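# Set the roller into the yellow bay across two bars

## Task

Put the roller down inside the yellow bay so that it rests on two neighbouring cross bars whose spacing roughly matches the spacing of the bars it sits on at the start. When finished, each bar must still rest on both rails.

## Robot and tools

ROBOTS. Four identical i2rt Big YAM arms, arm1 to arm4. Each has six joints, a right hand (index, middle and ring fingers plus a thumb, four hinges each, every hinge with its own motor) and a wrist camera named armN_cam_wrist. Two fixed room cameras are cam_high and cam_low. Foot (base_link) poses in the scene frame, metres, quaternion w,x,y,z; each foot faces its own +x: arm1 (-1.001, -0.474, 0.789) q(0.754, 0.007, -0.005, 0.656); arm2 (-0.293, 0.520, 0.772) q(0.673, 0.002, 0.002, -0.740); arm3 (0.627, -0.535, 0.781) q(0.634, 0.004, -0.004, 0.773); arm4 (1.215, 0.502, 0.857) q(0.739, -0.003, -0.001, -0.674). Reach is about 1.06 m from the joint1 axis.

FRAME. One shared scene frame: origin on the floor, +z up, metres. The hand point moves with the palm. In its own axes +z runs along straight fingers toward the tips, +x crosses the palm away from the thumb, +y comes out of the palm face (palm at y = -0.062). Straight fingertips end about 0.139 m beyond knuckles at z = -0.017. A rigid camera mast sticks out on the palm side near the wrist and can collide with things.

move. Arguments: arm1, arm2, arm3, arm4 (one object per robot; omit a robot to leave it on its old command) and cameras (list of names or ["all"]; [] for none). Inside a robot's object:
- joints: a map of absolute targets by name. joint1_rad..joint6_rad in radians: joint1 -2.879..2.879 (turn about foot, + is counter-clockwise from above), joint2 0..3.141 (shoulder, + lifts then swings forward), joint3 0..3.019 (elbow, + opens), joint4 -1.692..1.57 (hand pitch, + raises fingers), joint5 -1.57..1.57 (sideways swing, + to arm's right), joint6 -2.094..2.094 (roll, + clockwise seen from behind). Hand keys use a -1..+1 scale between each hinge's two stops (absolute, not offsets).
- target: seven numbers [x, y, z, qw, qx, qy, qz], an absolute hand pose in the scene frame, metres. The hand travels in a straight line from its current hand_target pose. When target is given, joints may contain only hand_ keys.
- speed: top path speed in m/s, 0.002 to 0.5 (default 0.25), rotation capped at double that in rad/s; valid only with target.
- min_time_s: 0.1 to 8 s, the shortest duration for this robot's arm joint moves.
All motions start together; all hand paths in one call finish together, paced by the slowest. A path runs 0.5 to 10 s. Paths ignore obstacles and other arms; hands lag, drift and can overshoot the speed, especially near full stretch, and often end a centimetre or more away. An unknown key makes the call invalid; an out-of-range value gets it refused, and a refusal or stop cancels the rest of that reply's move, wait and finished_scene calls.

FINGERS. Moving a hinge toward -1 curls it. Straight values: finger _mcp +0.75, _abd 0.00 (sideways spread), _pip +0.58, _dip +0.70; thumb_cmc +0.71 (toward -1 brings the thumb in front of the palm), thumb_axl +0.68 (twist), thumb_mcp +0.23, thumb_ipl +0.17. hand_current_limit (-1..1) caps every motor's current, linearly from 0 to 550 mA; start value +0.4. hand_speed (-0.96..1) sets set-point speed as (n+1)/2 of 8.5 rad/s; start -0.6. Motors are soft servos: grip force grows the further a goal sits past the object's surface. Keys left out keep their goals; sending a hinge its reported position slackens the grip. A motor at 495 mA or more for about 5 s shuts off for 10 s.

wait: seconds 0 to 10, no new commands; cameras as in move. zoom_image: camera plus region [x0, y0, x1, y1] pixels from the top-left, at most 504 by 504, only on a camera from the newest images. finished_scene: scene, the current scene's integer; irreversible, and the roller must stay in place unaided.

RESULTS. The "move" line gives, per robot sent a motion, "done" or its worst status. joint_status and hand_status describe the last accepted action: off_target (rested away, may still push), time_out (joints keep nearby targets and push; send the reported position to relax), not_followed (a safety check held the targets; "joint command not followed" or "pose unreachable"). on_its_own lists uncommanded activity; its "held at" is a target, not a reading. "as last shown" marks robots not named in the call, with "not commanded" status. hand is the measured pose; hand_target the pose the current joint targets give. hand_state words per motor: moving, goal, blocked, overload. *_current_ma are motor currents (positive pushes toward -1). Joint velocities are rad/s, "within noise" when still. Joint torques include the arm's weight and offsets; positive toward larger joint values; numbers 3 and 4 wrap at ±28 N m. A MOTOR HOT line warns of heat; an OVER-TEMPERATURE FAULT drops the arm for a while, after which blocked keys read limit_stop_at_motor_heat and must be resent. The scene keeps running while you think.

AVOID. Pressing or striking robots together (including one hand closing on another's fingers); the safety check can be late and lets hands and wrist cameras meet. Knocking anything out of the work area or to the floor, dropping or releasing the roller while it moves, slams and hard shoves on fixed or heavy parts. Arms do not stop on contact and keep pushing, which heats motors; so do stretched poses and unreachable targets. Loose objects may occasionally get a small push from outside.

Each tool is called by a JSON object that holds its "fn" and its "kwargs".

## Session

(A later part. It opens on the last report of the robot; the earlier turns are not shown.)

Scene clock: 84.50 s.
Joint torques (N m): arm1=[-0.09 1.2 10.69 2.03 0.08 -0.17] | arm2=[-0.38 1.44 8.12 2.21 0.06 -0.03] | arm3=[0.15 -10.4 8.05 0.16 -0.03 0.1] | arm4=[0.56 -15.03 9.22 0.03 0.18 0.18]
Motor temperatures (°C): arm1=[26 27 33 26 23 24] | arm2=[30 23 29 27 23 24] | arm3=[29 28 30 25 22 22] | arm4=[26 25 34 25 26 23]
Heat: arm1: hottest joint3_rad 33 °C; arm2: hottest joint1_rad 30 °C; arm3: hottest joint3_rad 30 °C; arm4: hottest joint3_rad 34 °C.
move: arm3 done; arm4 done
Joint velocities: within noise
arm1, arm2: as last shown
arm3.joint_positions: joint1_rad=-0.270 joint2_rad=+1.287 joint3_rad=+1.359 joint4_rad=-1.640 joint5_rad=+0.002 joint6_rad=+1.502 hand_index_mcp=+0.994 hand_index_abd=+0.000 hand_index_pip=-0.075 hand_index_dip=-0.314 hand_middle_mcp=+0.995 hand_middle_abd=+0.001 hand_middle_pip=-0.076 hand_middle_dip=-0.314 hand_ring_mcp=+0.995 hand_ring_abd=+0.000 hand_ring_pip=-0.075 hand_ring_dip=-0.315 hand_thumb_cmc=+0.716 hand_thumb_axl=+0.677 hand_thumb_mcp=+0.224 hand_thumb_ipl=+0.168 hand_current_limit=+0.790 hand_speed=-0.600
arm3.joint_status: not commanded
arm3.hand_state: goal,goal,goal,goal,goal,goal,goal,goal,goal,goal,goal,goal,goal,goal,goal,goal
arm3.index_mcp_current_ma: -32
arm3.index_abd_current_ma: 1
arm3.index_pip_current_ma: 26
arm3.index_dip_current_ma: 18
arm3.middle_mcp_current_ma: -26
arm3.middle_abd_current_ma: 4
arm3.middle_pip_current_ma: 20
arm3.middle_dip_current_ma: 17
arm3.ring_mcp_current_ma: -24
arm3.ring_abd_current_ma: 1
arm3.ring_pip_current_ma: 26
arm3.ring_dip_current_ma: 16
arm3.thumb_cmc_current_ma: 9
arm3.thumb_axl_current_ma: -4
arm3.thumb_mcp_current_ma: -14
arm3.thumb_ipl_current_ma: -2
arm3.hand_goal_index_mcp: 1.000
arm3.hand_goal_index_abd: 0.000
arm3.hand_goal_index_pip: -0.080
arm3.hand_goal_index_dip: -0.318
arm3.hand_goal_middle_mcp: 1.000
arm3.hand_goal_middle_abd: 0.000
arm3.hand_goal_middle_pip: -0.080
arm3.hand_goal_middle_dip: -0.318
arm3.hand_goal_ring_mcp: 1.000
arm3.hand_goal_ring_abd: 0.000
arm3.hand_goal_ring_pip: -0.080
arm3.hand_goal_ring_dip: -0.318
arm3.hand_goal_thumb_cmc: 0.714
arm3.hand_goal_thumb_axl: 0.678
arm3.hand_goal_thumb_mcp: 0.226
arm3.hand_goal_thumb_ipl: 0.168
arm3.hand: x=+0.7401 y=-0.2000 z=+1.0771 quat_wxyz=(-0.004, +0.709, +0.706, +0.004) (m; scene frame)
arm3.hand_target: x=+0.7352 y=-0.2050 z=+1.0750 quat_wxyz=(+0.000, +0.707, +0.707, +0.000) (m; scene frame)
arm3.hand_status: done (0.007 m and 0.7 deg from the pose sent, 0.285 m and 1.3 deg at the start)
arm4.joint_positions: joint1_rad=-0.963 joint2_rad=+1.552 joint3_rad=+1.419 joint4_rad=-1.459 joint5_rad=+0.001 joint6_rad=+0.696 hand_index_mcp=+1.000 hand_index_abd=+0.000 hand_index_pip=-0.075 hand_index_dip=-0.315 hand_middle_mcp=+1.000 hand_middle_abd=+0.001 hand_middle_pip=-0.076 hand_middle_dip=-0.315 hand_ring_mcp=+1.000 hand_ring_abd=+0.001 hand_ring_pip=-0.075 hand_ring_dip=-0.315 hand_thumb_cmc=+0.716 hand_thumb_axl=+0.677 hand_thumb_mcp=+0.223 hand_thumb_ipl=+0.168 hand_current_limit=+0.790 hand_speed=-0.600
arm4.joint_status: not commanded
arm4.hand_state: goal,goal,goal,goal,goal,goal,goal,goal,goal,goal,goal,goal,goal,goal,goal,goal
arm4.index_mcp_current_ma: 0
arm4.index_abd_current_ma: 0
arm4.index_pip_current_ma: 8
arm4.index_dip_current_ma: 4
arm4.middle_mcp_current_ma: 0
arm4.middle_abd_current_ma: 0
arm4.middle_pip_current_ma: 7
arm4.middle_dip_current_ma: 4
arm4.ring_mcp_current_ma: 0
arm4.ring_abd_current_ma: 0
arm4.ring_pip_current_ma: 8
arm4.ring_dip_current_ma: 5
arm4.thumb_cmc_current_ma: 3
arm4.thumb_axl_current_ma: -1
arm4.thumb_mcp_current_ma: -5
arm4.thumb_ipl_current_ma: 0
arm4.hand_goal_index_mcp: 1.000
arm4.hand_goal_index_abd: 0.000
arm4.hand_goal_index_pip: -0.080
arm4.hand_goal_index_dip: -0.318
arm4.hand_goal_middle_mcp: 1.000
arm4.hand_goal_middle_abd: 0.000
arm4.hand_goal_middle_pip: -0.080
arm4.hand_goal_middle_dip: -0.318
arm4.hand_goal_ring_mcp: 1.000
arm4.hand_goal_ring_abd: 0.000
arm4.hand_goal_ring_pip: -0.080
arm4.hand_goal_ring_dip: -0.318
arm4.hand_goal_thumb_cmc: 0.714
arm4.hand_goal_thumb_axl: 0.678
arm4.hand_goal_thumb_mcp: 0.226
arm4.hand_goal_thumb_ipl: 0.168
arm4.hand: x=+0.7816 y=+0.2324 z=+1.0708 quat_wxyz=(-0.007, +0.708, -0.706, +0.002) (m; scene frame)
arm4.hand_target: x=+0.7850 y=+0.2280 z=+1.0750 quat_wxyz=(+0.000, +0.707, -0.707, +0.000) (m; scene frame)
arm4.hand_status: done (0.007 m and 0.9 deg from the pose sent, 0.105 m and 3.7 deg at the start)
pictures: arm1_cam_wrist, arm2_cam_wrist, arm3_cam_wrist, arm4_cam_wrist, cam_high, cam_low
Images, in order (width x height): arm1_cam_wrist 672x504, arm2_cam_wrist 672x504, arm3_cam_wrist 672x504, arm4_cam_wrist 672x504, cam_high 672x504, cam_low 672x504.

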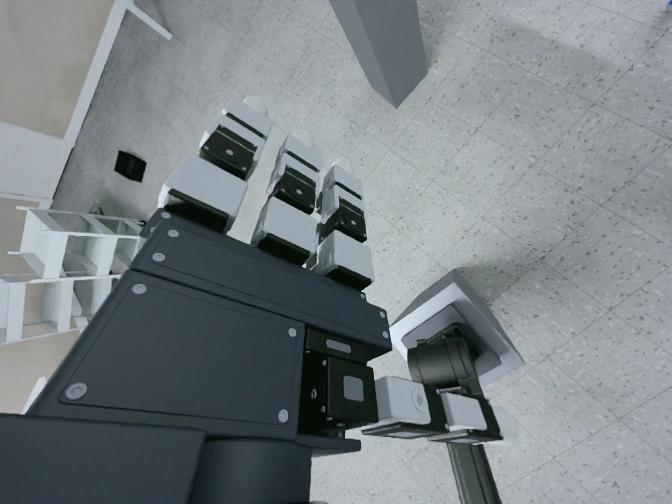

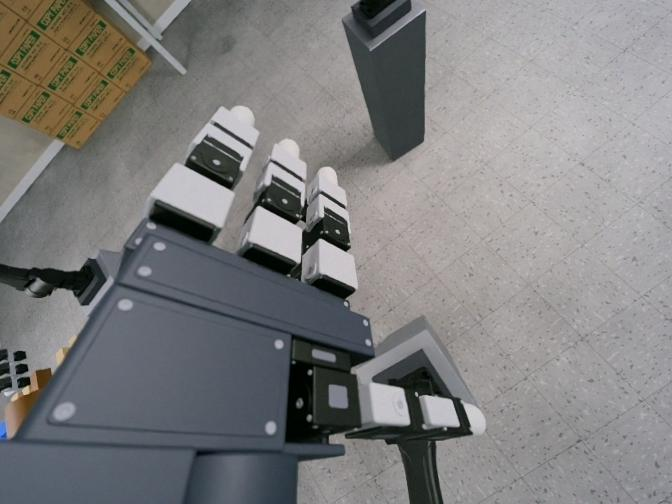

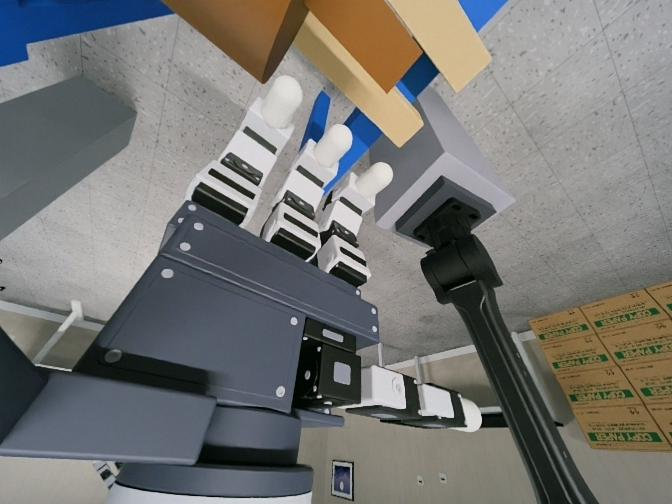

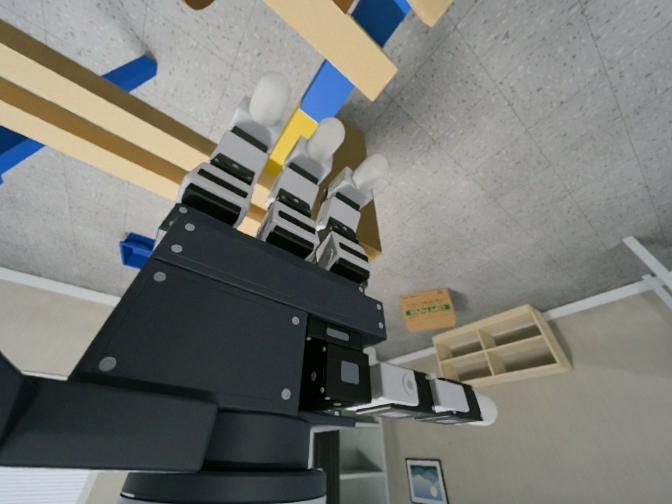

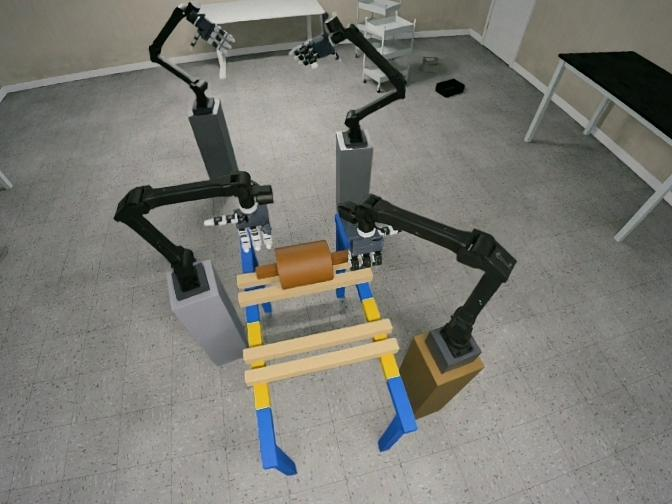

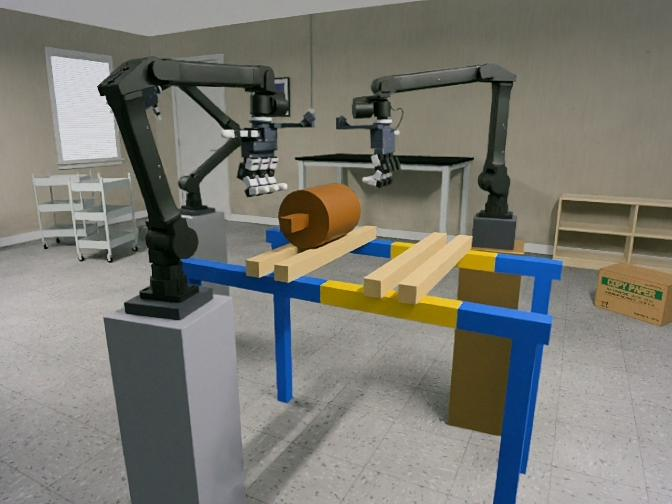

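{"fn": "move", "kwargs": {"arm3": {"target": [0.730, -0.203, 0.945, 0, 0.7071, 0.7071, 0], "speed": 0.1}, "arm4": {"target": [0.785, 0.215, 0.95, 0, 0.7071, -0.7071, 0], "speed": 0.1}, "cameras": ["all"]}}

{"fn": "zoom_image", "kwargs": {"camera": "cam_high", "region": [210, 200, 400, 340]}}

{"fn": "zoom_image", "kwargs": {"camera": "cam_low", "region": [220, 140, 420, 310]}}

Scene clock: 90.43 s.
Joint torques (N m): arm1=[-0.21 0.91 10.61 2.11 0.07 -0.15] | arm2=[-0.85 0.85 8.02 2.21 0.07 -0.04] | arm3=[0.38 -8.35 7.65 0.84 -0.03 0.1] | arm4=[0.73 -13.1 8.76 0.09 0.18 0.18]
Motor temperatures (°C): arm1=[26 27 33 26 23 24] | arm2=[29 23 29 27 23 24] | arm3=[29 28 29 25 22 22] | arm4=[26 25 34 25 26 23]
Heat: arm1: hottest joint3_rad 33 °C; arm2: hottest joint1_rad 29 °C; arm3: hottest joint1_rad 29 °C; arm4: hottest joint3_rad 34 °C.
move: arm3 off_target; arm4 done
Joint velocities: within noise
arm1, arm2: as last shown
arm3.joint_positions: joint1_rad=-0.259 joint2_rad=+1.299 joint3_rad=+1.050 joint4_rad=-1.309 joint5_rad=+0.002 joint6_rad=+1.516 hand_index_mcp=+0.994 hand_index_abd=+0.000 hand_index_pip=-0.075 hand_index_dip=-0.314 hand_middle_mcp=+0.995 hand_middle_abd=+0.001 hand_middle_pip=-0.076 hand_middle_dip=-0.314 hand_ring_mcp=+0.995 hand_ring_abd=+0.000 hand_ring_pip=-0.075 hand_ring_dip=-0.315 hand_thumb_cmc=+0.716 hand_thumb_axl=+0.677 hand_thumb_mcp=+0.224 hand_thumb_ipl=+0.168 hand_current_limit=+0.790 hand_speed=-0.600
arm3.joint_status: not commanded
arm3.hand_state: goal,goal,goal,goal,goal,goal,goal,goal,goal,goal,goal,goal,goal,goal,goal,goal
arm3.index_mcp_current_ma: -32
arm3.index_abd_current_ma: 1
arm3.index_pip_current_ma: 26
arm3.index_dip_current_ma: 18
arm3.middle_mcp_current_ma: -26
arm3.middle_abd_current_ma: 4
arm3.middle_pip_current_ma: 20
arm3.middle_dip_current_ma: 17
arm3.ring_mcp_current_ma: -24
arm3.ring_abd_current_ma: 1
arm3.ring_pip_current_ma: 26
arm3.ring_dip_current_ma: 16
arm3.thumb_cmc_current_ma: 9
arm3.thumb_axl_current_ma: -4
arm3.thumb_mcp_current_ma: -14
arm3.thumb_ipl_current_ma: -2
arm3.hand_goal_index_mcp: 1.000
arm3.hand_goal_index_abd: 0.000
arm3.hand_goal_index_pip: -0.080
arm3.hand_goal_index_dip: -0.318
arm3.hand_goal_middle_mcp: 1.000
arm3.hand_goal_middle_abd: 0.000
arm3.hand_goal_middle_pip: -0.080
arm3.hand_goal_middle_dip: -0.318
arm3.hand_goal_ring_mcp: 1.000
arm3.hand_goal_ring_abd: 0.000
arm3.hand_goal_ring_pip: -0.080
arm3.hand_goal_ring_dip: -0.318
arm3.hand_goal_thumb_cmc: 0.714
arm3.hand_goal_thumb_axl: 0.678
arm3.hand_goal_thumb_mcp: 0.226
arm3.hand_goal_thumb_ipl: 0.168
arm3.hand: x=+0.7354 y=-0.2023 z=+0.9559 quat_wxyz=(-0.008, +0.709, +0.705, +0.009) (m; scene frame)
arm3.hand_target: x=+0.7301 y=-0.2033 z=+0.9453 quat_wxyz=(+0.000, +0.707, +0.707, +0.000) (m; scene frame)
arm3.hand_status: off_target (0.012 m and 1.4 deg from the pose sent, 0.132 m and 0.7 deg at the start)
arm4.joint_positions: joint1_rad=-0.944 joint2_rad=+1.637 joint3_rad=+1.208 joint4_rad=-1.141 joint5_rad=+0.001 joint6_rad=+0.717 hand_index_mcp=+1.000 hand_index_abd=+0.000 hand_index_pip=-0.075 hand_index_dip=-0.315 hand_middle_mcp=+1.000 hand_middle_abd=+0.001 hand_middle_pip=-0.076 hand_middle_dip=-0.315 hand_ring_mcp=+1.000 hand_ring_abd=+0.001 hand_ring_pip=-0.075 hand_ring_dip=-0.315 hand_thumb_cmc=+0.716 hand_thumb_axl=+0.677 hand_thumb_mcp=+0.223 hand_thumb_ipl=+0.168 hand_current_limit=+0.790 hand_speed=-0.600
arm4.joint_status: not commanded
arm4.hand_state: goal,goal,goal,goal,goal,goal,goal,goal,goal,goal,goal,goal,goal,goal,goal,goal
arm4.index_mcp_current_ma: 0
arm4.index_abd_current_ma: 0
arm4.index_pip_current_ma: 8
arm4.index_dip_current_ma: 4
arm4.middle_mcp_current_ma: 0
arm4.middle_abd_current_ma: 0
arm4.middle_pip_current_ma: 7
arm4.middle_dip_current_ma: 4
arm4.ring_mcp_current_ma: 0
arm4.ring_abd_current_ma: 0
arm4.ring_pip_current_ma: 7
arm4.ring_dip_current_ma: 5
arm4.thumb_cmc_current_ma: 3
arm4.thumb_axl_current_ma: -1
arm4.thumb_mcp_current_ma: -5
arm4.thumb_ipl_current_ma: 0
arm4.hand_goal_index_mcp: 1.000
arm4.hand_goal_index_abd: 0.000
arm4.hand_goal_index_pip: -0.080
arm4.hand_goal_index_dip: -0.318
arm4.hand_goal_middle_mcp: 1.000
arm4.hand_goal_middle_abd: 0.000
arm4.hand_goal_middle_pip: -0.080
arm4.hand_goal_middle_dip: -0.318
arm4.hand_goal_ring_mcp: 1.000
arm4.hand_goal_ring_abd: 0.000
arm4.hand_goal_ring_pip: -0.080
arm4.hand_goal_ring_dip: -0.318
arm4.hand_goal_thumb_cmc: 0.714
arm4.hand_goal_thumb_axl: 0.678
arm4.hand_goal_thumb_mcp: 0.226
arm4.hand_goal_thumb_ipl: 0.168
arm4.hand: x=+0.7819 y=+0.2211 z=+0.9572 quat_wxyz=(+0.004, +0.708, -0.707, +0.001) (m; scene frame)
arm4.hand_target: x=+0.7851 y=+0.2152 z=+0.9501 quat_wxyz=(+0.000, +0.707, -0.707, +0.000) (m; scene frame)
arm4.hand_status: done (0.010 m and 0.5 deg from the pose sent, 0.122 m and 0.9 deg at the start)
pictures: arm1_cam_wrist, arm2_cam_wrist, arm3_cam_wrist, arm4_cam_wrist, cam_high, cam_low
Images, in order (width x height): arm1_cam_wrist 672x504, arm2_cam_wrist 672x504, arm3_cam_wrist 672x504, arm4_cam_wrist 672x504, cam_high 672x504, cam_low 672x504.

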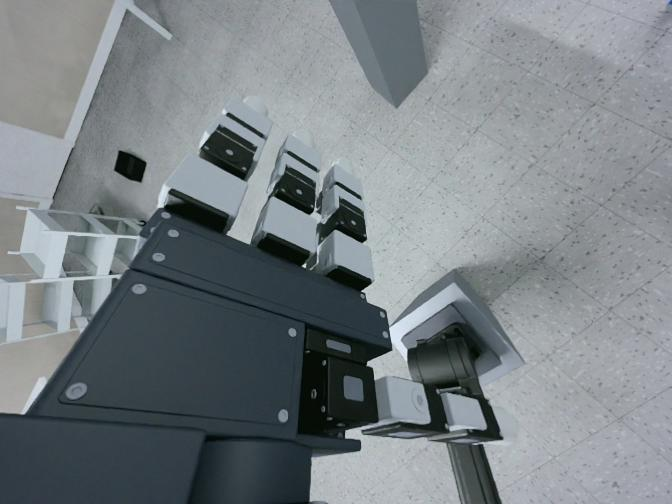

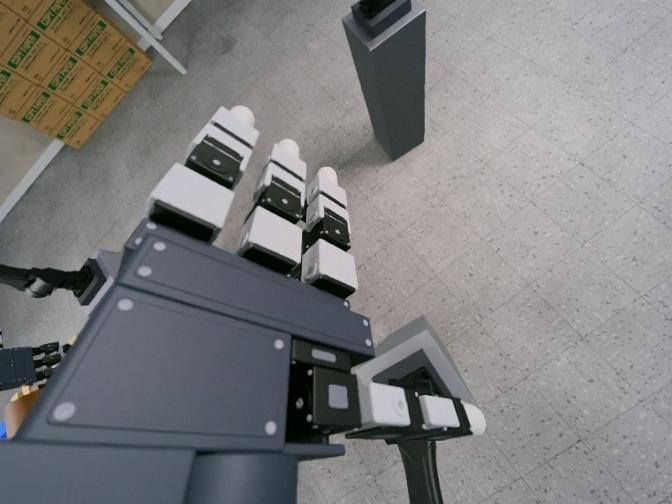

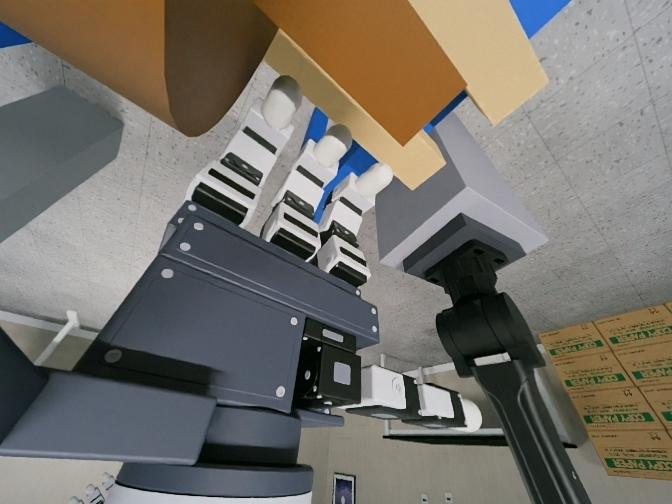

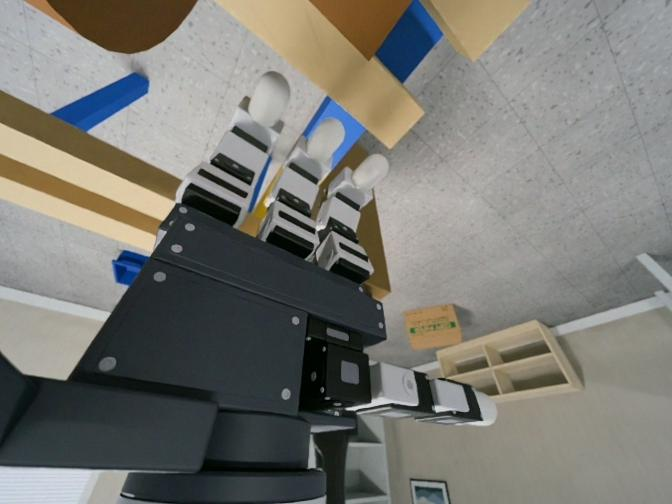

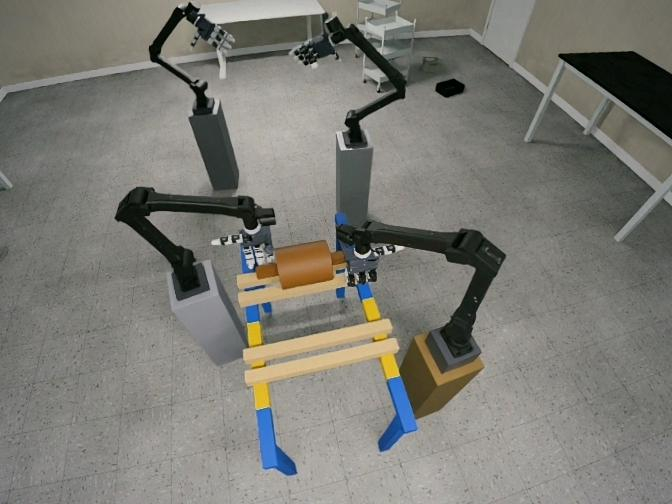

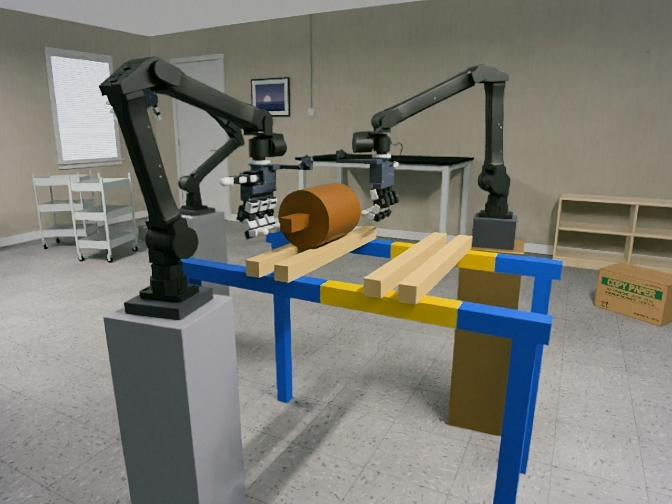

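Scaled by 2.653 from the camera's 672x504 image, which has a finer 960x720 frame.

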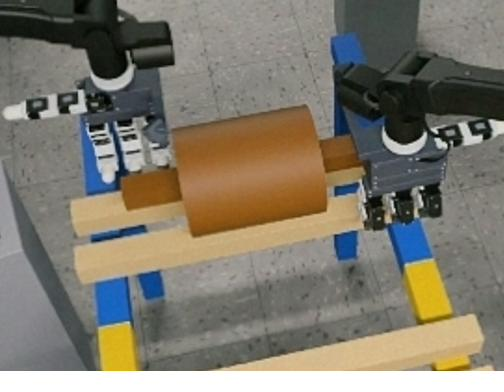

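Scaled by 2.520 from the camera's 672x504 image, which has a finer 960x720 frame.

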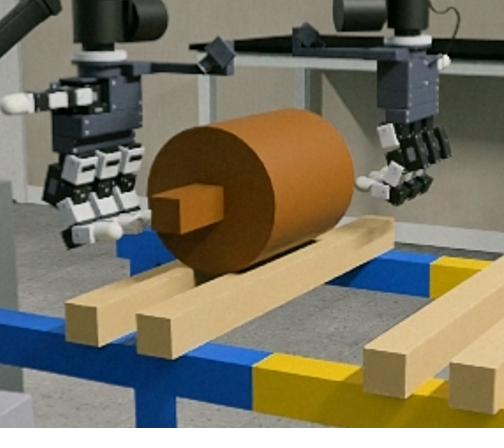

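{"fn": "move", "kwargs": {"arm3": {"target": [0.728, -0.201, 0.927, 0, 0.7071, 0.7071, 0], "speed": 0.08}, "arm4": {"target": [0.785, 0.213, 0.931, 0, 0.7071, -0.7071, 0], "speed": 0.08}, "cameras": ["arm3_cam_wrist", "arm4_cam_wrist", "cam_high", "cam_low"]}}

{"fn": "zoom_image", "kwargs": {"camera": "cam_low", "region": [220, 160, 340, 280]}}

{"fn": "zoom_image", "kwargs": {"camera": "cam_low", "region": [330, 160, 450, 260]}}

{"fn": "zoom_image", "kwargs": {"camera": "cam_high", "region": [310, 230, 400, 310]}}

Scene clock: 92.37 s.
Joint torques (N m): arm1=[-0.03 0.91 10.58 2.09 0.09 -0.17] | arm2=[-0.62 1.08 8.02 2.21 0.05 -0.02] | arm3=[0.38 -8.35 7.5 0.85 -0.03 0.1] | arm4=[0.79 -13.33 8.54 0.09 0.19 0.18]
Motor temperatures (°C): arm1=[26 27 33 26 23 24] | arm2=[29 23 29 27 23 24] | arm3=[29 28 29 25 22 22] | arm4=[26 25 33 25 26 23]
Heat: arm1: hottest joint3_rad 33 °C; arm2: hottest joint1_rad 29 °C; arm3: hottest joint1_rad 29 °C; arm4: hottest joint3_rad 33 °C.
move: arm3 off_target; arm4 off_target
Joint velocities: within noise
arm1, arm2: as last shown
arm3.joint_positions: joint1_rad=-0.253 joint2_rad=+1.317 joint3_rad=+1.019 joint4_rad=-1.258 joint5_rad=+0.002 joint6_rad=+1.521 hand_index_mcp=+0.994 hand_index_abd=+0.000 hand_index_pip=-0.075 hand_index_dip=-0.314 hand_middle_mcp=+0.995 hand_middle_abd=+0.001 hand_middle_pip=-0.076 hand_middle_dip=-0.314 hand_ring_mcp=+0.995 hand_ring_abd=+0.000 hand_ring_pip=-0.075 hand_ring_dip=-0.315 hand_thumb_cmc=+0.716 hand_thumb_axl=+0.677 hand_thumb_mcp=+0.224 hand_thumb_ipl=+0.168 hand_current_limit=+0.790 hand_speed=-0.600
arm3.joint_status: not commanded
arm3.hand_state: goal,goal,goal,goal,goal,goal,goal,goal,goal,goal,goal,goal,goal,goal,goal,goal
arm3.index_mcp_current_ma: -32
arm3.index_abd_current_ma: 1
arm3.index_pip_current_ma: 26
arm3.index_dip_current_ma: 18
arm3.middle_mcp_current_ma: -26
arm3.middle_abd_current_ma: 4
arm3.middle_pip_current_ma: 20
arm3.middle_dip_current_ma: 17
arm3.ring_mcp_current_ma: -24
arm3.ring_abd_current_ma: 1
arm3.ring_pip_current_ma: 26
arm3.ring_dip_current_ma: 16
arm3.thumb_cmc_current_ma: 9
arm3.thumb_axl_current_ma: -4
arm3.thumb_mcp_current_ma: -14
arm3.thumb_ipl_current_ma: -2
arm3.hand_goal_index_mcp: 1.000
arm3.hand_goal_index_abd: 0.000
arm3.hand_goal_index_pip: -0.080
arm3.hand_goal_index_dip: -0.318
arm3.hand_goal_middle_mcp: 1.000
arm3.hand_goal_middle_abd: 0.000
arm3.hand_goal_middle_pip: -0.080
arm3.hand_goal_middle_dip: -0.318
arm3.hand_goal_ring_mcp: 1.000
arm3.hand_goal_ring_abd: 0.000
arm3.hand_goal_ring_pip: -0.080
arm3.hand_goal_ring_dip: -0.318
arm3.hand_goal_thumb_cmc: 0.714
arm3.hand_goal_thumb_axl: 0.678
arm3.hand_goal_thumb_mcp: 0.226
arm3.hand_goal_thumb_ipl: 0.168
arm3.hand: x=+0.7335 y=-0.1995 z=+0.9384 quat_wxyz=(-0.008, +0.709, +0.705, +0.009) (m; scene frame)
arm3.hand_target: x=+0.7281 y=-0.2012 z=+0.9274 quat_wxyz=(+0.000, +0.707, +0.707, +0.000) (m; scene frame)
arm3.hand_status: off_target (0.013 m and 1.5 deg from the pose sent, 0.030 m and 1.4 deg at the start)
arm4.joint_positions: joint1_rad=-0.941 joint2_rad=+1.661 joint3_rad=+1.187 joint4_rad=-1.093 joint5_rad=+0.001 joint6_rad=+0.720 hand_index_mcp=+1.000 hand_index_abd=+0.000 hand_index_pip=-0.075 hand_index_dip=-0.315 hand_middle_mcp=+1.000 hand_middle_abd=+0.001 hand_middle_pip=-0.076 hand_middle_dip=-0.315 hand_ring_mcp=+1.000 hand_ring_abd=+0.001 hand_ring_pip=-0.075 hand_ring_dip=-0.315 hand_thumb_cmc=+0.716 hand_thumb_axl=+0.677 hand_thumb_mcp=+0.223 hand_thumb_ipl=+0.168 hand_current_limit=+0.790 hand_speed=-0.600
arm4.joint_status: not commanded
arm4.hand_state: goal,goal,goal,goal,goal,goal,goal,goal,goal,goal,goal,goal,goal,goal,goal,goal
arm4.index_mcp_current_ma: 0
arm4.index_abd_current_ma: 0
arm4.index_pip_current_ma: 8
arm4.index_dip_current_ma: 4
arm4.middle_mcp_current_ma: 0
arm4.middle_abd_current_ma: 0
arm4.middle_pip_current_ma: 7
arm4.middle_dip_current_ma: 4
arm4.ring_mcp_current_ma: 0
arm4.ring_abd_current_ma: 0
arm4.ring_pip_current_ma: 7
arm4.ring_dip_current_ma: 5
arm4.thumb_cmc_current_ma: 3
arm4.thumb_axl_current_ma: -1
arm4.thumb_mcp_current_ma: -5
arm4.thumb_ipl_current_ma: 0
arm4.hand_goal_index_mcp: 1.000
arm4.hand_goal_index_abd: 0.000
arm4.hand_goal_index_pip: -0.080
arm4.hand_goal_index_dip: -0.318
arm4.hand_goal_middle_mcp: 1.000
arm4.hand_goal_middle_abd: 0.000
arm4.hand_goal_middle_pip: -0.080
arm4.hand_goal_middle_dip: -0.318
arm4.hand_goal_ring_mcp: 1.000
arm4.hand_goal_ring_abd: 0.000
arm4.hand_goal_ring_pip: -0.080
arm4.hand_goal_ring_dip: -0.318
arm4.hand_goal_thumb_cmc: 0.714
arm4.hand_goal_thumb_axl: 0.678
arm4.hand_goal_thumb_mcp: 0.226
arm4.hand_goal_thumb_ipl: 0.168
arm4.hand: x=+0.7812 y=+0.2186 z=+0.9394 quat_wxyz=(+0.005, +0.708, -0.707, +0.001) (m; scene frame)
arm4.hand_target: x=+0.7851 y=+0.2131 z=+0.9312 quat_wxyz=(+0.000, +0.707, -0.707, +0.000) (m; scene frame)
arm4.hand_status: off_target (0.011 m and 0.6 deg from the pose sent, 0.028 m and 0.5 deg at the start)
pictures: arm3_cam_wrist, arm4_cam_wrist, cam_high, cam_low
Images, in order (width x height): arm3_cam_wrist 672x504, arm4_cam_wrist 672x504, cam_high 672x504, cam_low 672x504.

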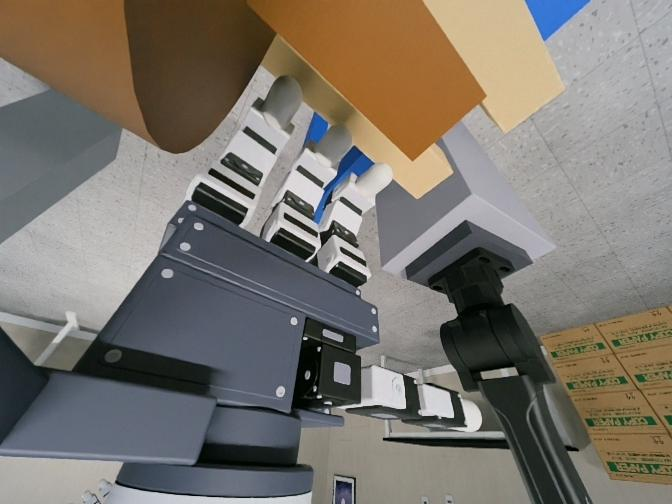

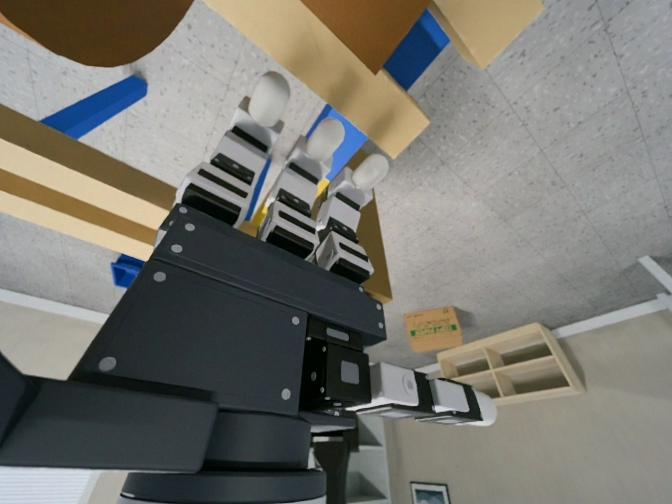

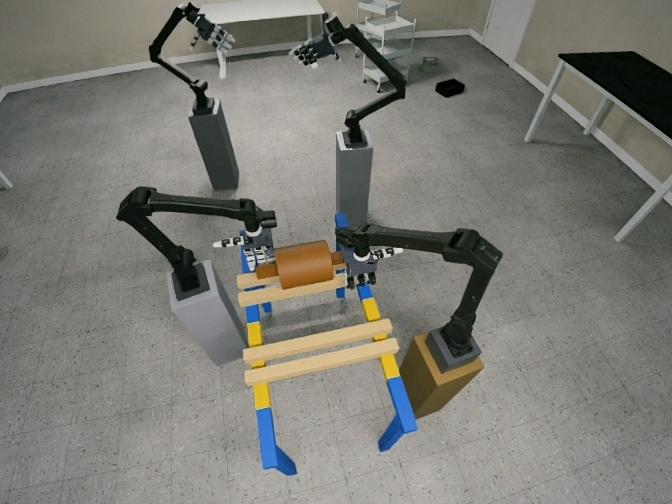

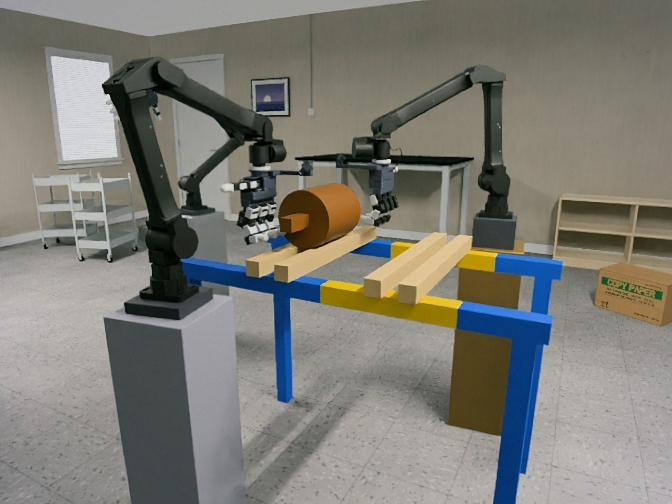

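Scaled by 4.200 from the camera's 672x504 image, which has a finer 960x720 frame.

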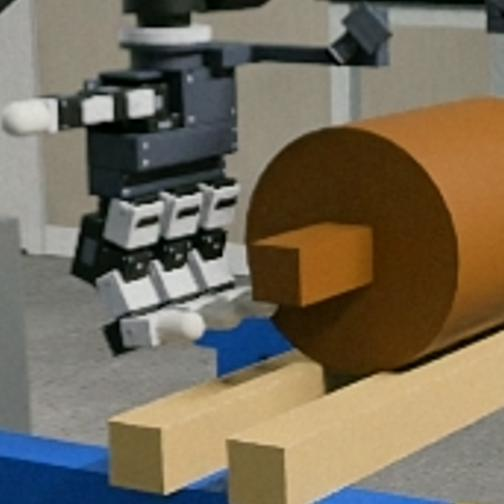

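Scaled by 4.200 from the camera's 672x504 image, which has a finer 960x720 frame.

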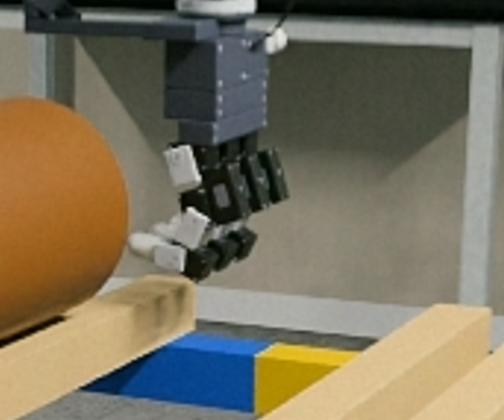

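Scaled by 5.600 from the camera's 672x504 image, which has a finer 960x720 frame.

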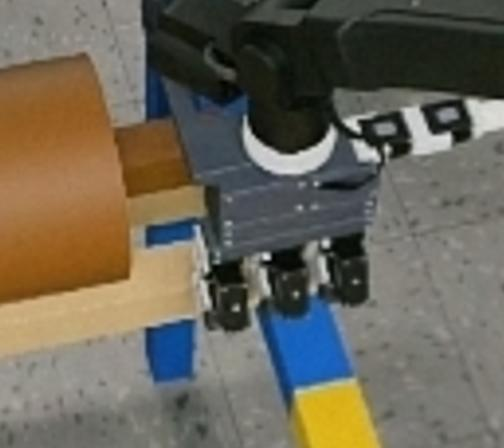

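{"fn": "move", "kwargs": {"arm3": {"target": [0.732, -0.201, 0.9225, 0, 0.7071, 0.7071, 0], "speed": 0.06}, "arm4": {"target": [0.778, 0.213, 0.9265, 0, 0.7071, -0.7071, 0], "speed": 0.06}}}

{"fn": "move", "kwargs": {"arm3": {"target": [0.772, -0.201, 0.9225, 0, 0.7071, 0.7071, 0], "speed": 0.05}, "arm4": {"target": [0.733, 0.213, 0.9265, 0, 0.7071, -0.7071, 0], "speed": 0.05}, "cameras": ["arm3_cam_wrist", "arm4_cam_wrist", "cam_high", "cam_low"]}}

{"fn": "zoom_image", "kwargs": {"camera": "cam_low", "region": [220, 160, 340, 280]}}

{"fn": "zoom_image", "kwargs": {"camera": "cam_high", "region": [310, 230, 400, 310]}}

Scene clock: 94.67 s.
Joint torques (N m): arm1=[0.09 0.79 10.59 2.06 0.08 -0.16] | arm2=[-1.03 1.03 7.97 2.22 0.09 0.01] | arm3=[-0.5 -8.29 7.41 0.84 -0.03 -0.02] | arm4=[-0.03 -13.39 9.26 0.06 0.19 0.09]
Motor temperatures (°C): arm1=[26 27 33 26 23 24] | arm2=[29 23 29 27 23 24] | arm3=[29 27 29 25 22 22] | arm4=[26 25 33 25 26 23]
Heat: arm1: hottest joint3_rad 33 °C; arm2: hottest joint1_rad 29 °C; arm3: hottest joint1_rad 29 °C; arm4: hottest joint3_rad 33 °C.
move: arm3 off_target; arm4 done
Joint velocities: within noise
arm1, arm2: as last shown
arm3.joint_positions: joint1_rad=-0.253 joint2_rad=+1.321 joint3_rad=+1.011 joint4_rad=-1.246 joint5_rad=+0.002 joint6_rad=+1.521 hand_index_mcp=+0.994 hand_index_abd=+0.000 hand_index_pip=-0.075 hand_index_dip=-0.314 hand_middle_mcp=+0.995 hand_middle_abd=+0.001 hand_middle_pip=-0.076 hand_middle_dip=-0.314 hand_ring_mcp=+0.995 hand_ring_abd=+0.000 hand_ring_pip=-0.075 hand_ring_dip=-0.315 hand_thumb_cmc=+0.716 hand_thumb_axl=+0.677 hand_thumb_mcp=+0.224 hand_thumb_ipl=+0.168 hand_current_limit=+0.790 hand_speed=-0.600
arm3.joint_status: not commanded
arm3.hand_state: goal,goal,goal,goal,goal,goal,goal,goal,goal,goal,goal,goal,goal,goal,goal,goal
arm3.index_mcp_current_ma: -32
arm3.index_abd_current_ma: 1
arm3.index_pip_current_ma: 26
arm3.index_dip_current_ma: 18
arm3.middle_mcp_current_ma: -26
arm3.middle_abd_current_ma: 4
arm3.middle_pip_current_ma: 20
arm3.middle_dip_current_ma: 17
arm3.ring_mcp_current_ma: -24
arm3.ring_abd_current_ma: 1
arm3.ring_pip_current_ma: 26
arm3.ring_dip_current_ma: 16
arm3.thumb_cmc_current_ma: 9
arm3.thumb_axl_current_ma: -4
arm3.thumb_mcp_current_ma: -14
arm3.thumb_ipl_current_ma: -2
arm3.hand_goal_index_mcp: 1.000
arm3.hand_goal_index_abd: 0.000
arm3.hand_goal_index_pip: -0.080
arm3.hand_goal_index_dip: -0.318
arm3.hand_goal_middle_mcp: 1.000
arm3.hand_goal_middle_abd: 0.000
arm3.hand_goal_middle_pip: -0.080
arm3.hand_goal_middle_dip: -0.318
arm3.hand_goal_ring_mcp: 1.000
arm3.hand_goal_ring_abd: 0.000
arm3.hand_goal_ring_pip: -0.080
arm3.hand_goal_ring_dip: -0.318
arm3.hand_goal_thumb_cmc: 0.714
arm3.hand_goal_thumb_axl: 0.678
arm3.hand_goal_thumb_mcp: 0.226
arm3.hand_goal_thumb_ipl: 0.168
arm3.hand: x=+0.7335 y=-0.1991 z=+0.9345 quat_wxyz=(-0.009, +0.709, +0.705, +0.010) (m; scene frame)
arm3.hand_target: x=+0.7320 y=-0.2013 z=+0.9228 quat_wxyz=(+0.000, +0.707, +0.707, +0.000) (m; scene frame)
arm3.hand_status: off_target (0.012 m and 1.6 deg from the pose sent, 0.016 m and 1.5 deg at the start)
arm4.joint_positions: joint1_rad=-0.941 joint2_rad=+1.678 joint3_rad=+1.187 joint4_rad=-1.085 joint5_rad=+0.001 joint6_rad=+0.720 hand_index_mcp=+1.000 hand_index_abd=+0.000 hand_index_pip=-0.075 hand_index_dip=-0.315 hand_middle_mcp=+1.000 hand_middle_abd=+0.001 hand_middle_pip=-0.076 hand_middle_dip=-0.315 hand_ring_mcp=+1.000 hand_ring_abd=+0.001 hand_ring_pip=-0.075 hand_ring_dip=-0.315 hand_thumb_cmc=+0.716 hand_thumb_axl=+0.677 hand_thumb_mcp=+0.223 hand_thumb_ipl=+0.168 hand_current_limit=+0.790 hand_speed=-0.600
arm4.joint_status: not commanded
arm4.hand_state: goal,goal,goal,goal,goal,goal,goal,goal,goal,goal,goal,goal,goal,goal,goal,goal
arm4.index_mcp_current_ma: 0
arm4.index_abd_current_ma: 0
arm4.index_pip_current_ma: 8
arm4.index_dip_current_ma: 4
arm4.middle_mcp_current_ma: 0
arm4.middle_abd_current_ma: 0
arm4.middle_pip_current_ma: 7
arm4.middle_dip_current_ma: 4
arm4.ring_mcp_current_ma: 0
arm4.ring_abd_current_ma: 0
arm4.ring_pip_current_ma: 7
arm4.ring_dip_current_ma: 5
arm4.thumb_cmc_current_ma: 3
arm4.thumb_axl_current_ma: -1
arm4.thumb_mcp_current_ma: -5
arm4.thumb_ipl_current_ma: 0
arm4.hand_goal_index_mcp: 1.000
arm4.hand_goal_index_abd: 0.000
arm4.hand_goal_index_pip: -0.080
arm4.hand_goal_index_dip: -0.318
arm4.hand_goal_middle_mcp: 1.000
arm4.hand_goal_middle_abd: 0.000
arm4.hand_goal_middle_pip: -0.080
arm4.hand_goal_middle_dip: -0.318
arm4.hand_goal_ring_mcp: 1.000
arm4.hand_goal_ring_abd: 0.000
arm4.hand_goal_ring_pip: -0.080
arm4.hand_goal_ring_dip: -0.318
arm4.hand_goal_thumb_cmc: 0.714
arm4.hand_goal_thumb_axl: 0.678
arm4.hand_goal_thumb_mcp: 0.226
arm4.hand_goal_thumb_ipl: 0.168
arm4.hand: x=+0.7805 y=+0.2179 z=+0.9315 quat_wxyz=(+0.001, +0.708, -0.707, +0.001) (m; scene frame)
arm4.hand_target: x=+0.7781 y=+0.2131 z=+0.9265 quat_wxyz=(+0.000, +0.707, -0.707, +0.000) (m; scene frame)
arm4.hand_status: done (0.007 m and 0.2 deg from the pose sent, 0.014 m and 0.6 deg at the start)
pictures: none

Scene clock: 96.27 s.
Joint torques (N m): arm1=[0.09 0.85 10.58 2.11 0.07 -0.17] | arm2=[-0.97 0.91 8.05 2.15 0.08 0.01] | arm3=[-2.08 -8.35 8.23 0.88 0.02 -0.08] | arm4=[-1.55 -14.51 11.62 -0.57 0.17 -0.12]
Motor temperatures (°C): arm1=[26 27 33 26 23 24] | arm2=[29 23 29 27 23 24] | arm3=[29 27 29 25 22 22] | arm4=[26 26 33 25 26 23]
Heat: arm1: hottest joint3_rad 33 °C; arm2: hottest joint1_rad 29 °C; arm3: hottest joint1_rad 29 °C; arm4: hottest joint3_rad 33 °C.
move: arm3 done; arm4 off_target
Joint velocities: within noise
arm1, arm2: as last shown
arm3.joint_positions: joint1_rad=-0.344 joint2_rad=+1.331 joint3_rad=+1.011 joint4_rad=-1.246 joint5_rad=+0.002 joint6_rad=+1.419 hand_index_mcp=+0.994 hand_index_abd=+0.000 hand_index_pip=-0.075 hand_index_dip=-0.314 hand_middle_mcp=+0.995 hand_middle_abd=+0.001 hand_middle_pip=-0.076 hand_middle_dip=-0.314 hand_ring_mcp=+0.996 hand_ring_abd=+0.000 hand_ring_pip=-0.075 hand_ring_dip=-0.315 hand_thumb_cmc=+0.716 hand_thumb_axl=+0.677 hand_thumb_mcp=+0.224 hand_thumb_ipl=+0.168 hand_current_limit=+0.790 hand_speed=-0.600
arm3.joint_status: not commanded
arm3.hand_state: goal,goal,goal,goal,goal,goal,goal,goal,goal,goal,goal,goal,goal,goal,goal,goal
arm3.index_mcp_current_ma: -31
arm3.index_abd_current_ma: 1
arm3.index_pip_current_ma: 26
arm3.index_dip_current_ma: 18
arm3.middle_mcp_current_ma: -25
arm3.middle_abd_current_ma: 4
arm3.middle_pip_current_ma: 20
arm3.middle_dip_current_ma: 17
arm3.ring_mcp_current_ma: -23
arm3.ring_abd_current_ma: 1
arm3.ring_pip_current_ma: 26
arm3.ring_dip_current_ma: 16
arm3.thumb_cmc_current_ma: 9
arm3.thumb_axl_current_ma: -4
arm3.thumb_mcp_current_ma: -14
arm3.thumb_ipl_current_ma: -2
arm3.hand_goal_index_mcp: 1.000
arm3.hand_goal_index_abd: 0.000
arm3.hand_goal_index_pip: -0.080
arm3.hand_goal_index_dip: -0.318
arm3.hand_goal_middle_mcp: 1.000
arm3.hand_goal_middle_abd: 0.000
arm3.hand_goal_middle_pip: -0.080
arm3.hand_goal_middle_dip: -0.318
arm3.hand_goal_ring_mcp: 1.000
arm3.hand_goal_ring_abd: 0.000
arm3.hand_goal_ring_pip: -0.080
arm3.hand_goal_ring_dip: -0.318
arm3.hand_goal_thumb_cmc: 0.714
arm3.hand_goal_thumb_axl: 0.678
arm3.hand_goal_thumb_mcp: 0.226
arm3.hand_goal_thumb_ipl: 0.168
arm3.hand: x=+0.7666 y=-0.2014 z=+0.9310 quat_wxyz=(-0.005, +0.706, +0.709, +0.006) (m; scene frame)
arm3.hand_target: x=+0.7718 y=-0.2013 z=+0.9226 quat_wxyz=(+0.000, +0.707, +0.707, +0.000) (m; scene frame)
arm3.hand_status: done (0.010 m and 0.9 deg from the pose sent, 0.040 m and 1.6 deg at the start)
arm4.joint_positions: joint1_rad=-0.981 joint2_rad=+1.755 joint3_rad=+1.269 joint4_rad=-1.099 joint5_rad=+0.002 joint6_rad=+0.685 hand_index_mcp=+1.000 hand_index_abd=+0.000 hand_index_pip=-0.075 hand_index_dip=-0.315 hand_middle_mcp=+1.000 hand_middle_abd=+0.001 hand_middle_pip=-0.076 hand_middle_dip=-0.315 hand_ring_mcp=+1.000 hand_ring_abd=+0.001 hand_ring_pip=-0.075 hand_ring_dip=-0.315 hand_thumb_cmc=+0.716 hand_thumb_axl=+0.677 hand_thumb_mcp=+0.223 hand_thumb_ipl=+0.168 hand_current_limit=+0.790 hand_speed=-0.600
arm4.joint_status: not commanded
arm4.hand_state: goal,goal,goal,goal,goal,goal,goal,goal,goal,goal,goal,goal,goal,goal,goal,goal
arm4.index_mcp_current_ma: 0
arm4.index_abd_current_ma: 0
arm4.index_pip_current_ma: 8
arm4.index_dip_current_ma: 4
arm4.middle_mcp_current_ma: 0
arm4.middle_abd_current_ma: 0
arm4.middle_pip_current_ma: 7
arm4.middle_dip_current_ma: 4
arm4.ring_mcp_current_ma: 0
arm4.ring_abd_current_ma: 0
arm4.ring_pip_current_ma: 7
arm4.ring_dip_current_ma: 5
arm4.thumb_cmc_current_ma: 3
arm4.thumb_axl_current_ma: -1
arm4.thumb_mcp_current_ma: -5
arm4.thumb_ipl_current_ma: 0
arm4.hand_goal_index_mcp: 1.000
arm4.hand_goal_index_abd: 0.000
arm4.hand_goal_index_pip: -0.080
arm4.hand_goal_index_dip: -0.318
arm4.hand_goal_middle_mcp: 1.000
arm4.hand_goal_middle_abd: 0.000
arm4.hand_goal_middle_pip: -0.080
arm4.hand_goal_middle_dip: -0.318
arm4.hand_goal_ring_mcp: 1.000
arm4.hand_goal_ring_abd: 0.000
arm4.hand_goal_ring_pip: -0.080
arm4.hand_goal_ring_dip: -0.318
arm4.hand_goal_thumb_cmc: 0.714
arm4.hand_goal_thumb_axl: 0.678
arm4.hand_goal_thumb_mcp: 0.226
arm4.hand_goal_thumb_ipl: 0.168
arm4.hand: x=+0.7480 y=+0.2159 z=+0.9233 quat_wxyz=(-0.004, +0.706, -0.708, +0.001) (m; scene frame)
arm4.hand_target: x=+0.7335 y=+0.2134 z=+0.9265 quat_wxyz=(+0.000, +0.707, -0.707, +0.000) (m; scene frame)
arm4.hand_status: off_target (0.016 m and 0.5 deg from the pose sent, 0.048 m and 0.2 deg at the start)
pictures: arm3_cam_wrist, arm4_cam_wrist, cam_high, cam_low
Images, in order (width x height): arm3_cam_wrist 672x504, arm4_cam_wrist 672x504, cam_high 672x504, cam_low 672x504.

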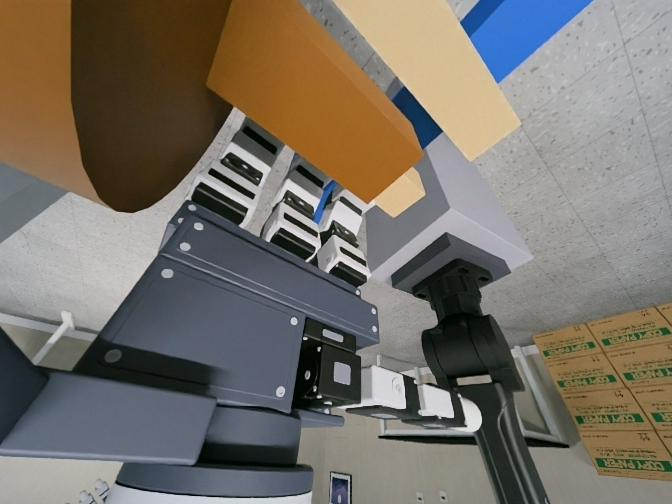

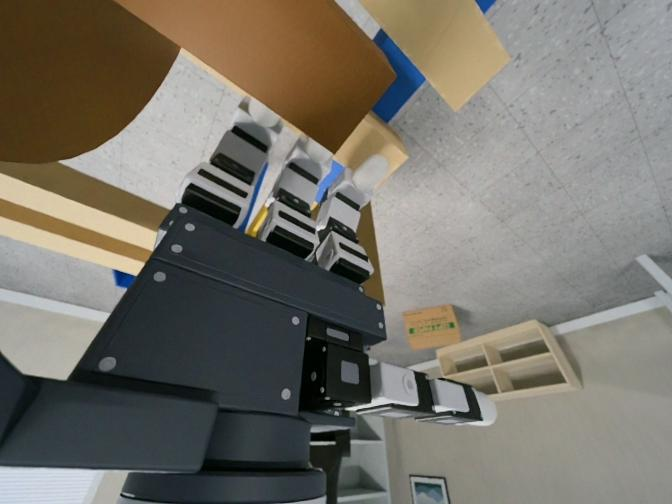

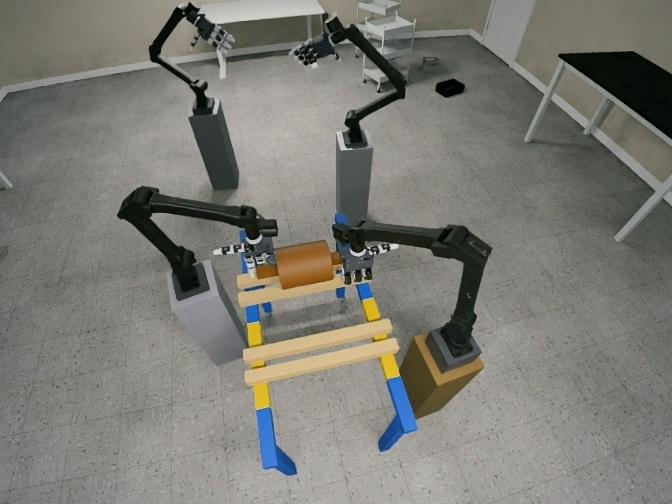

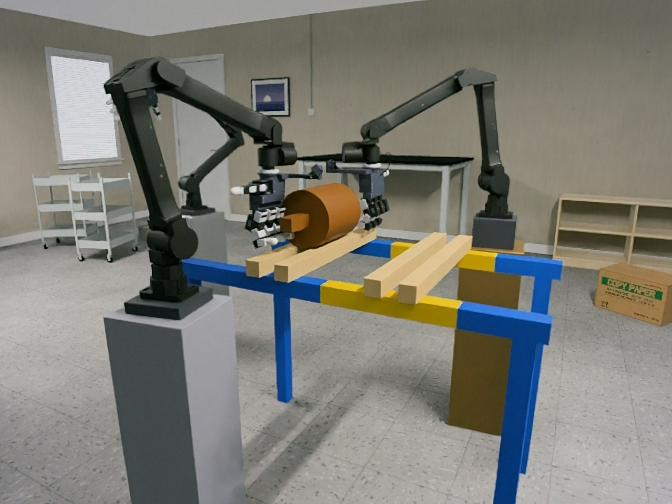

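Scaled by 4.200 from the camera's 672x504 image, which has a finer 960x720 frame.

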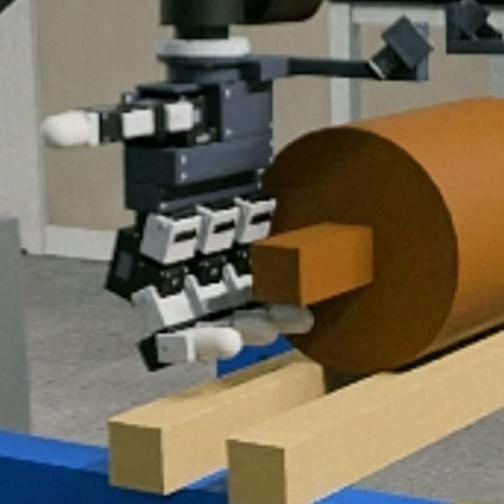

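Scaled by 5.600 from the camera's 672x504 image, which has a finer 960x720 frame.

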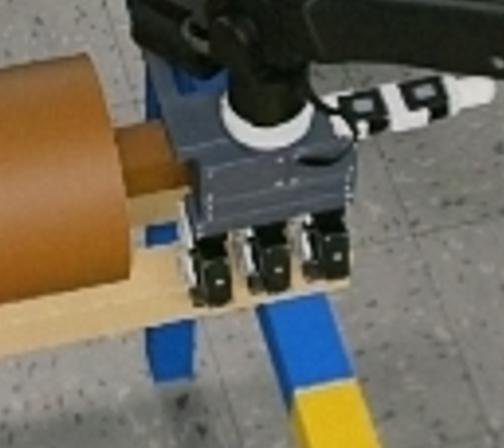

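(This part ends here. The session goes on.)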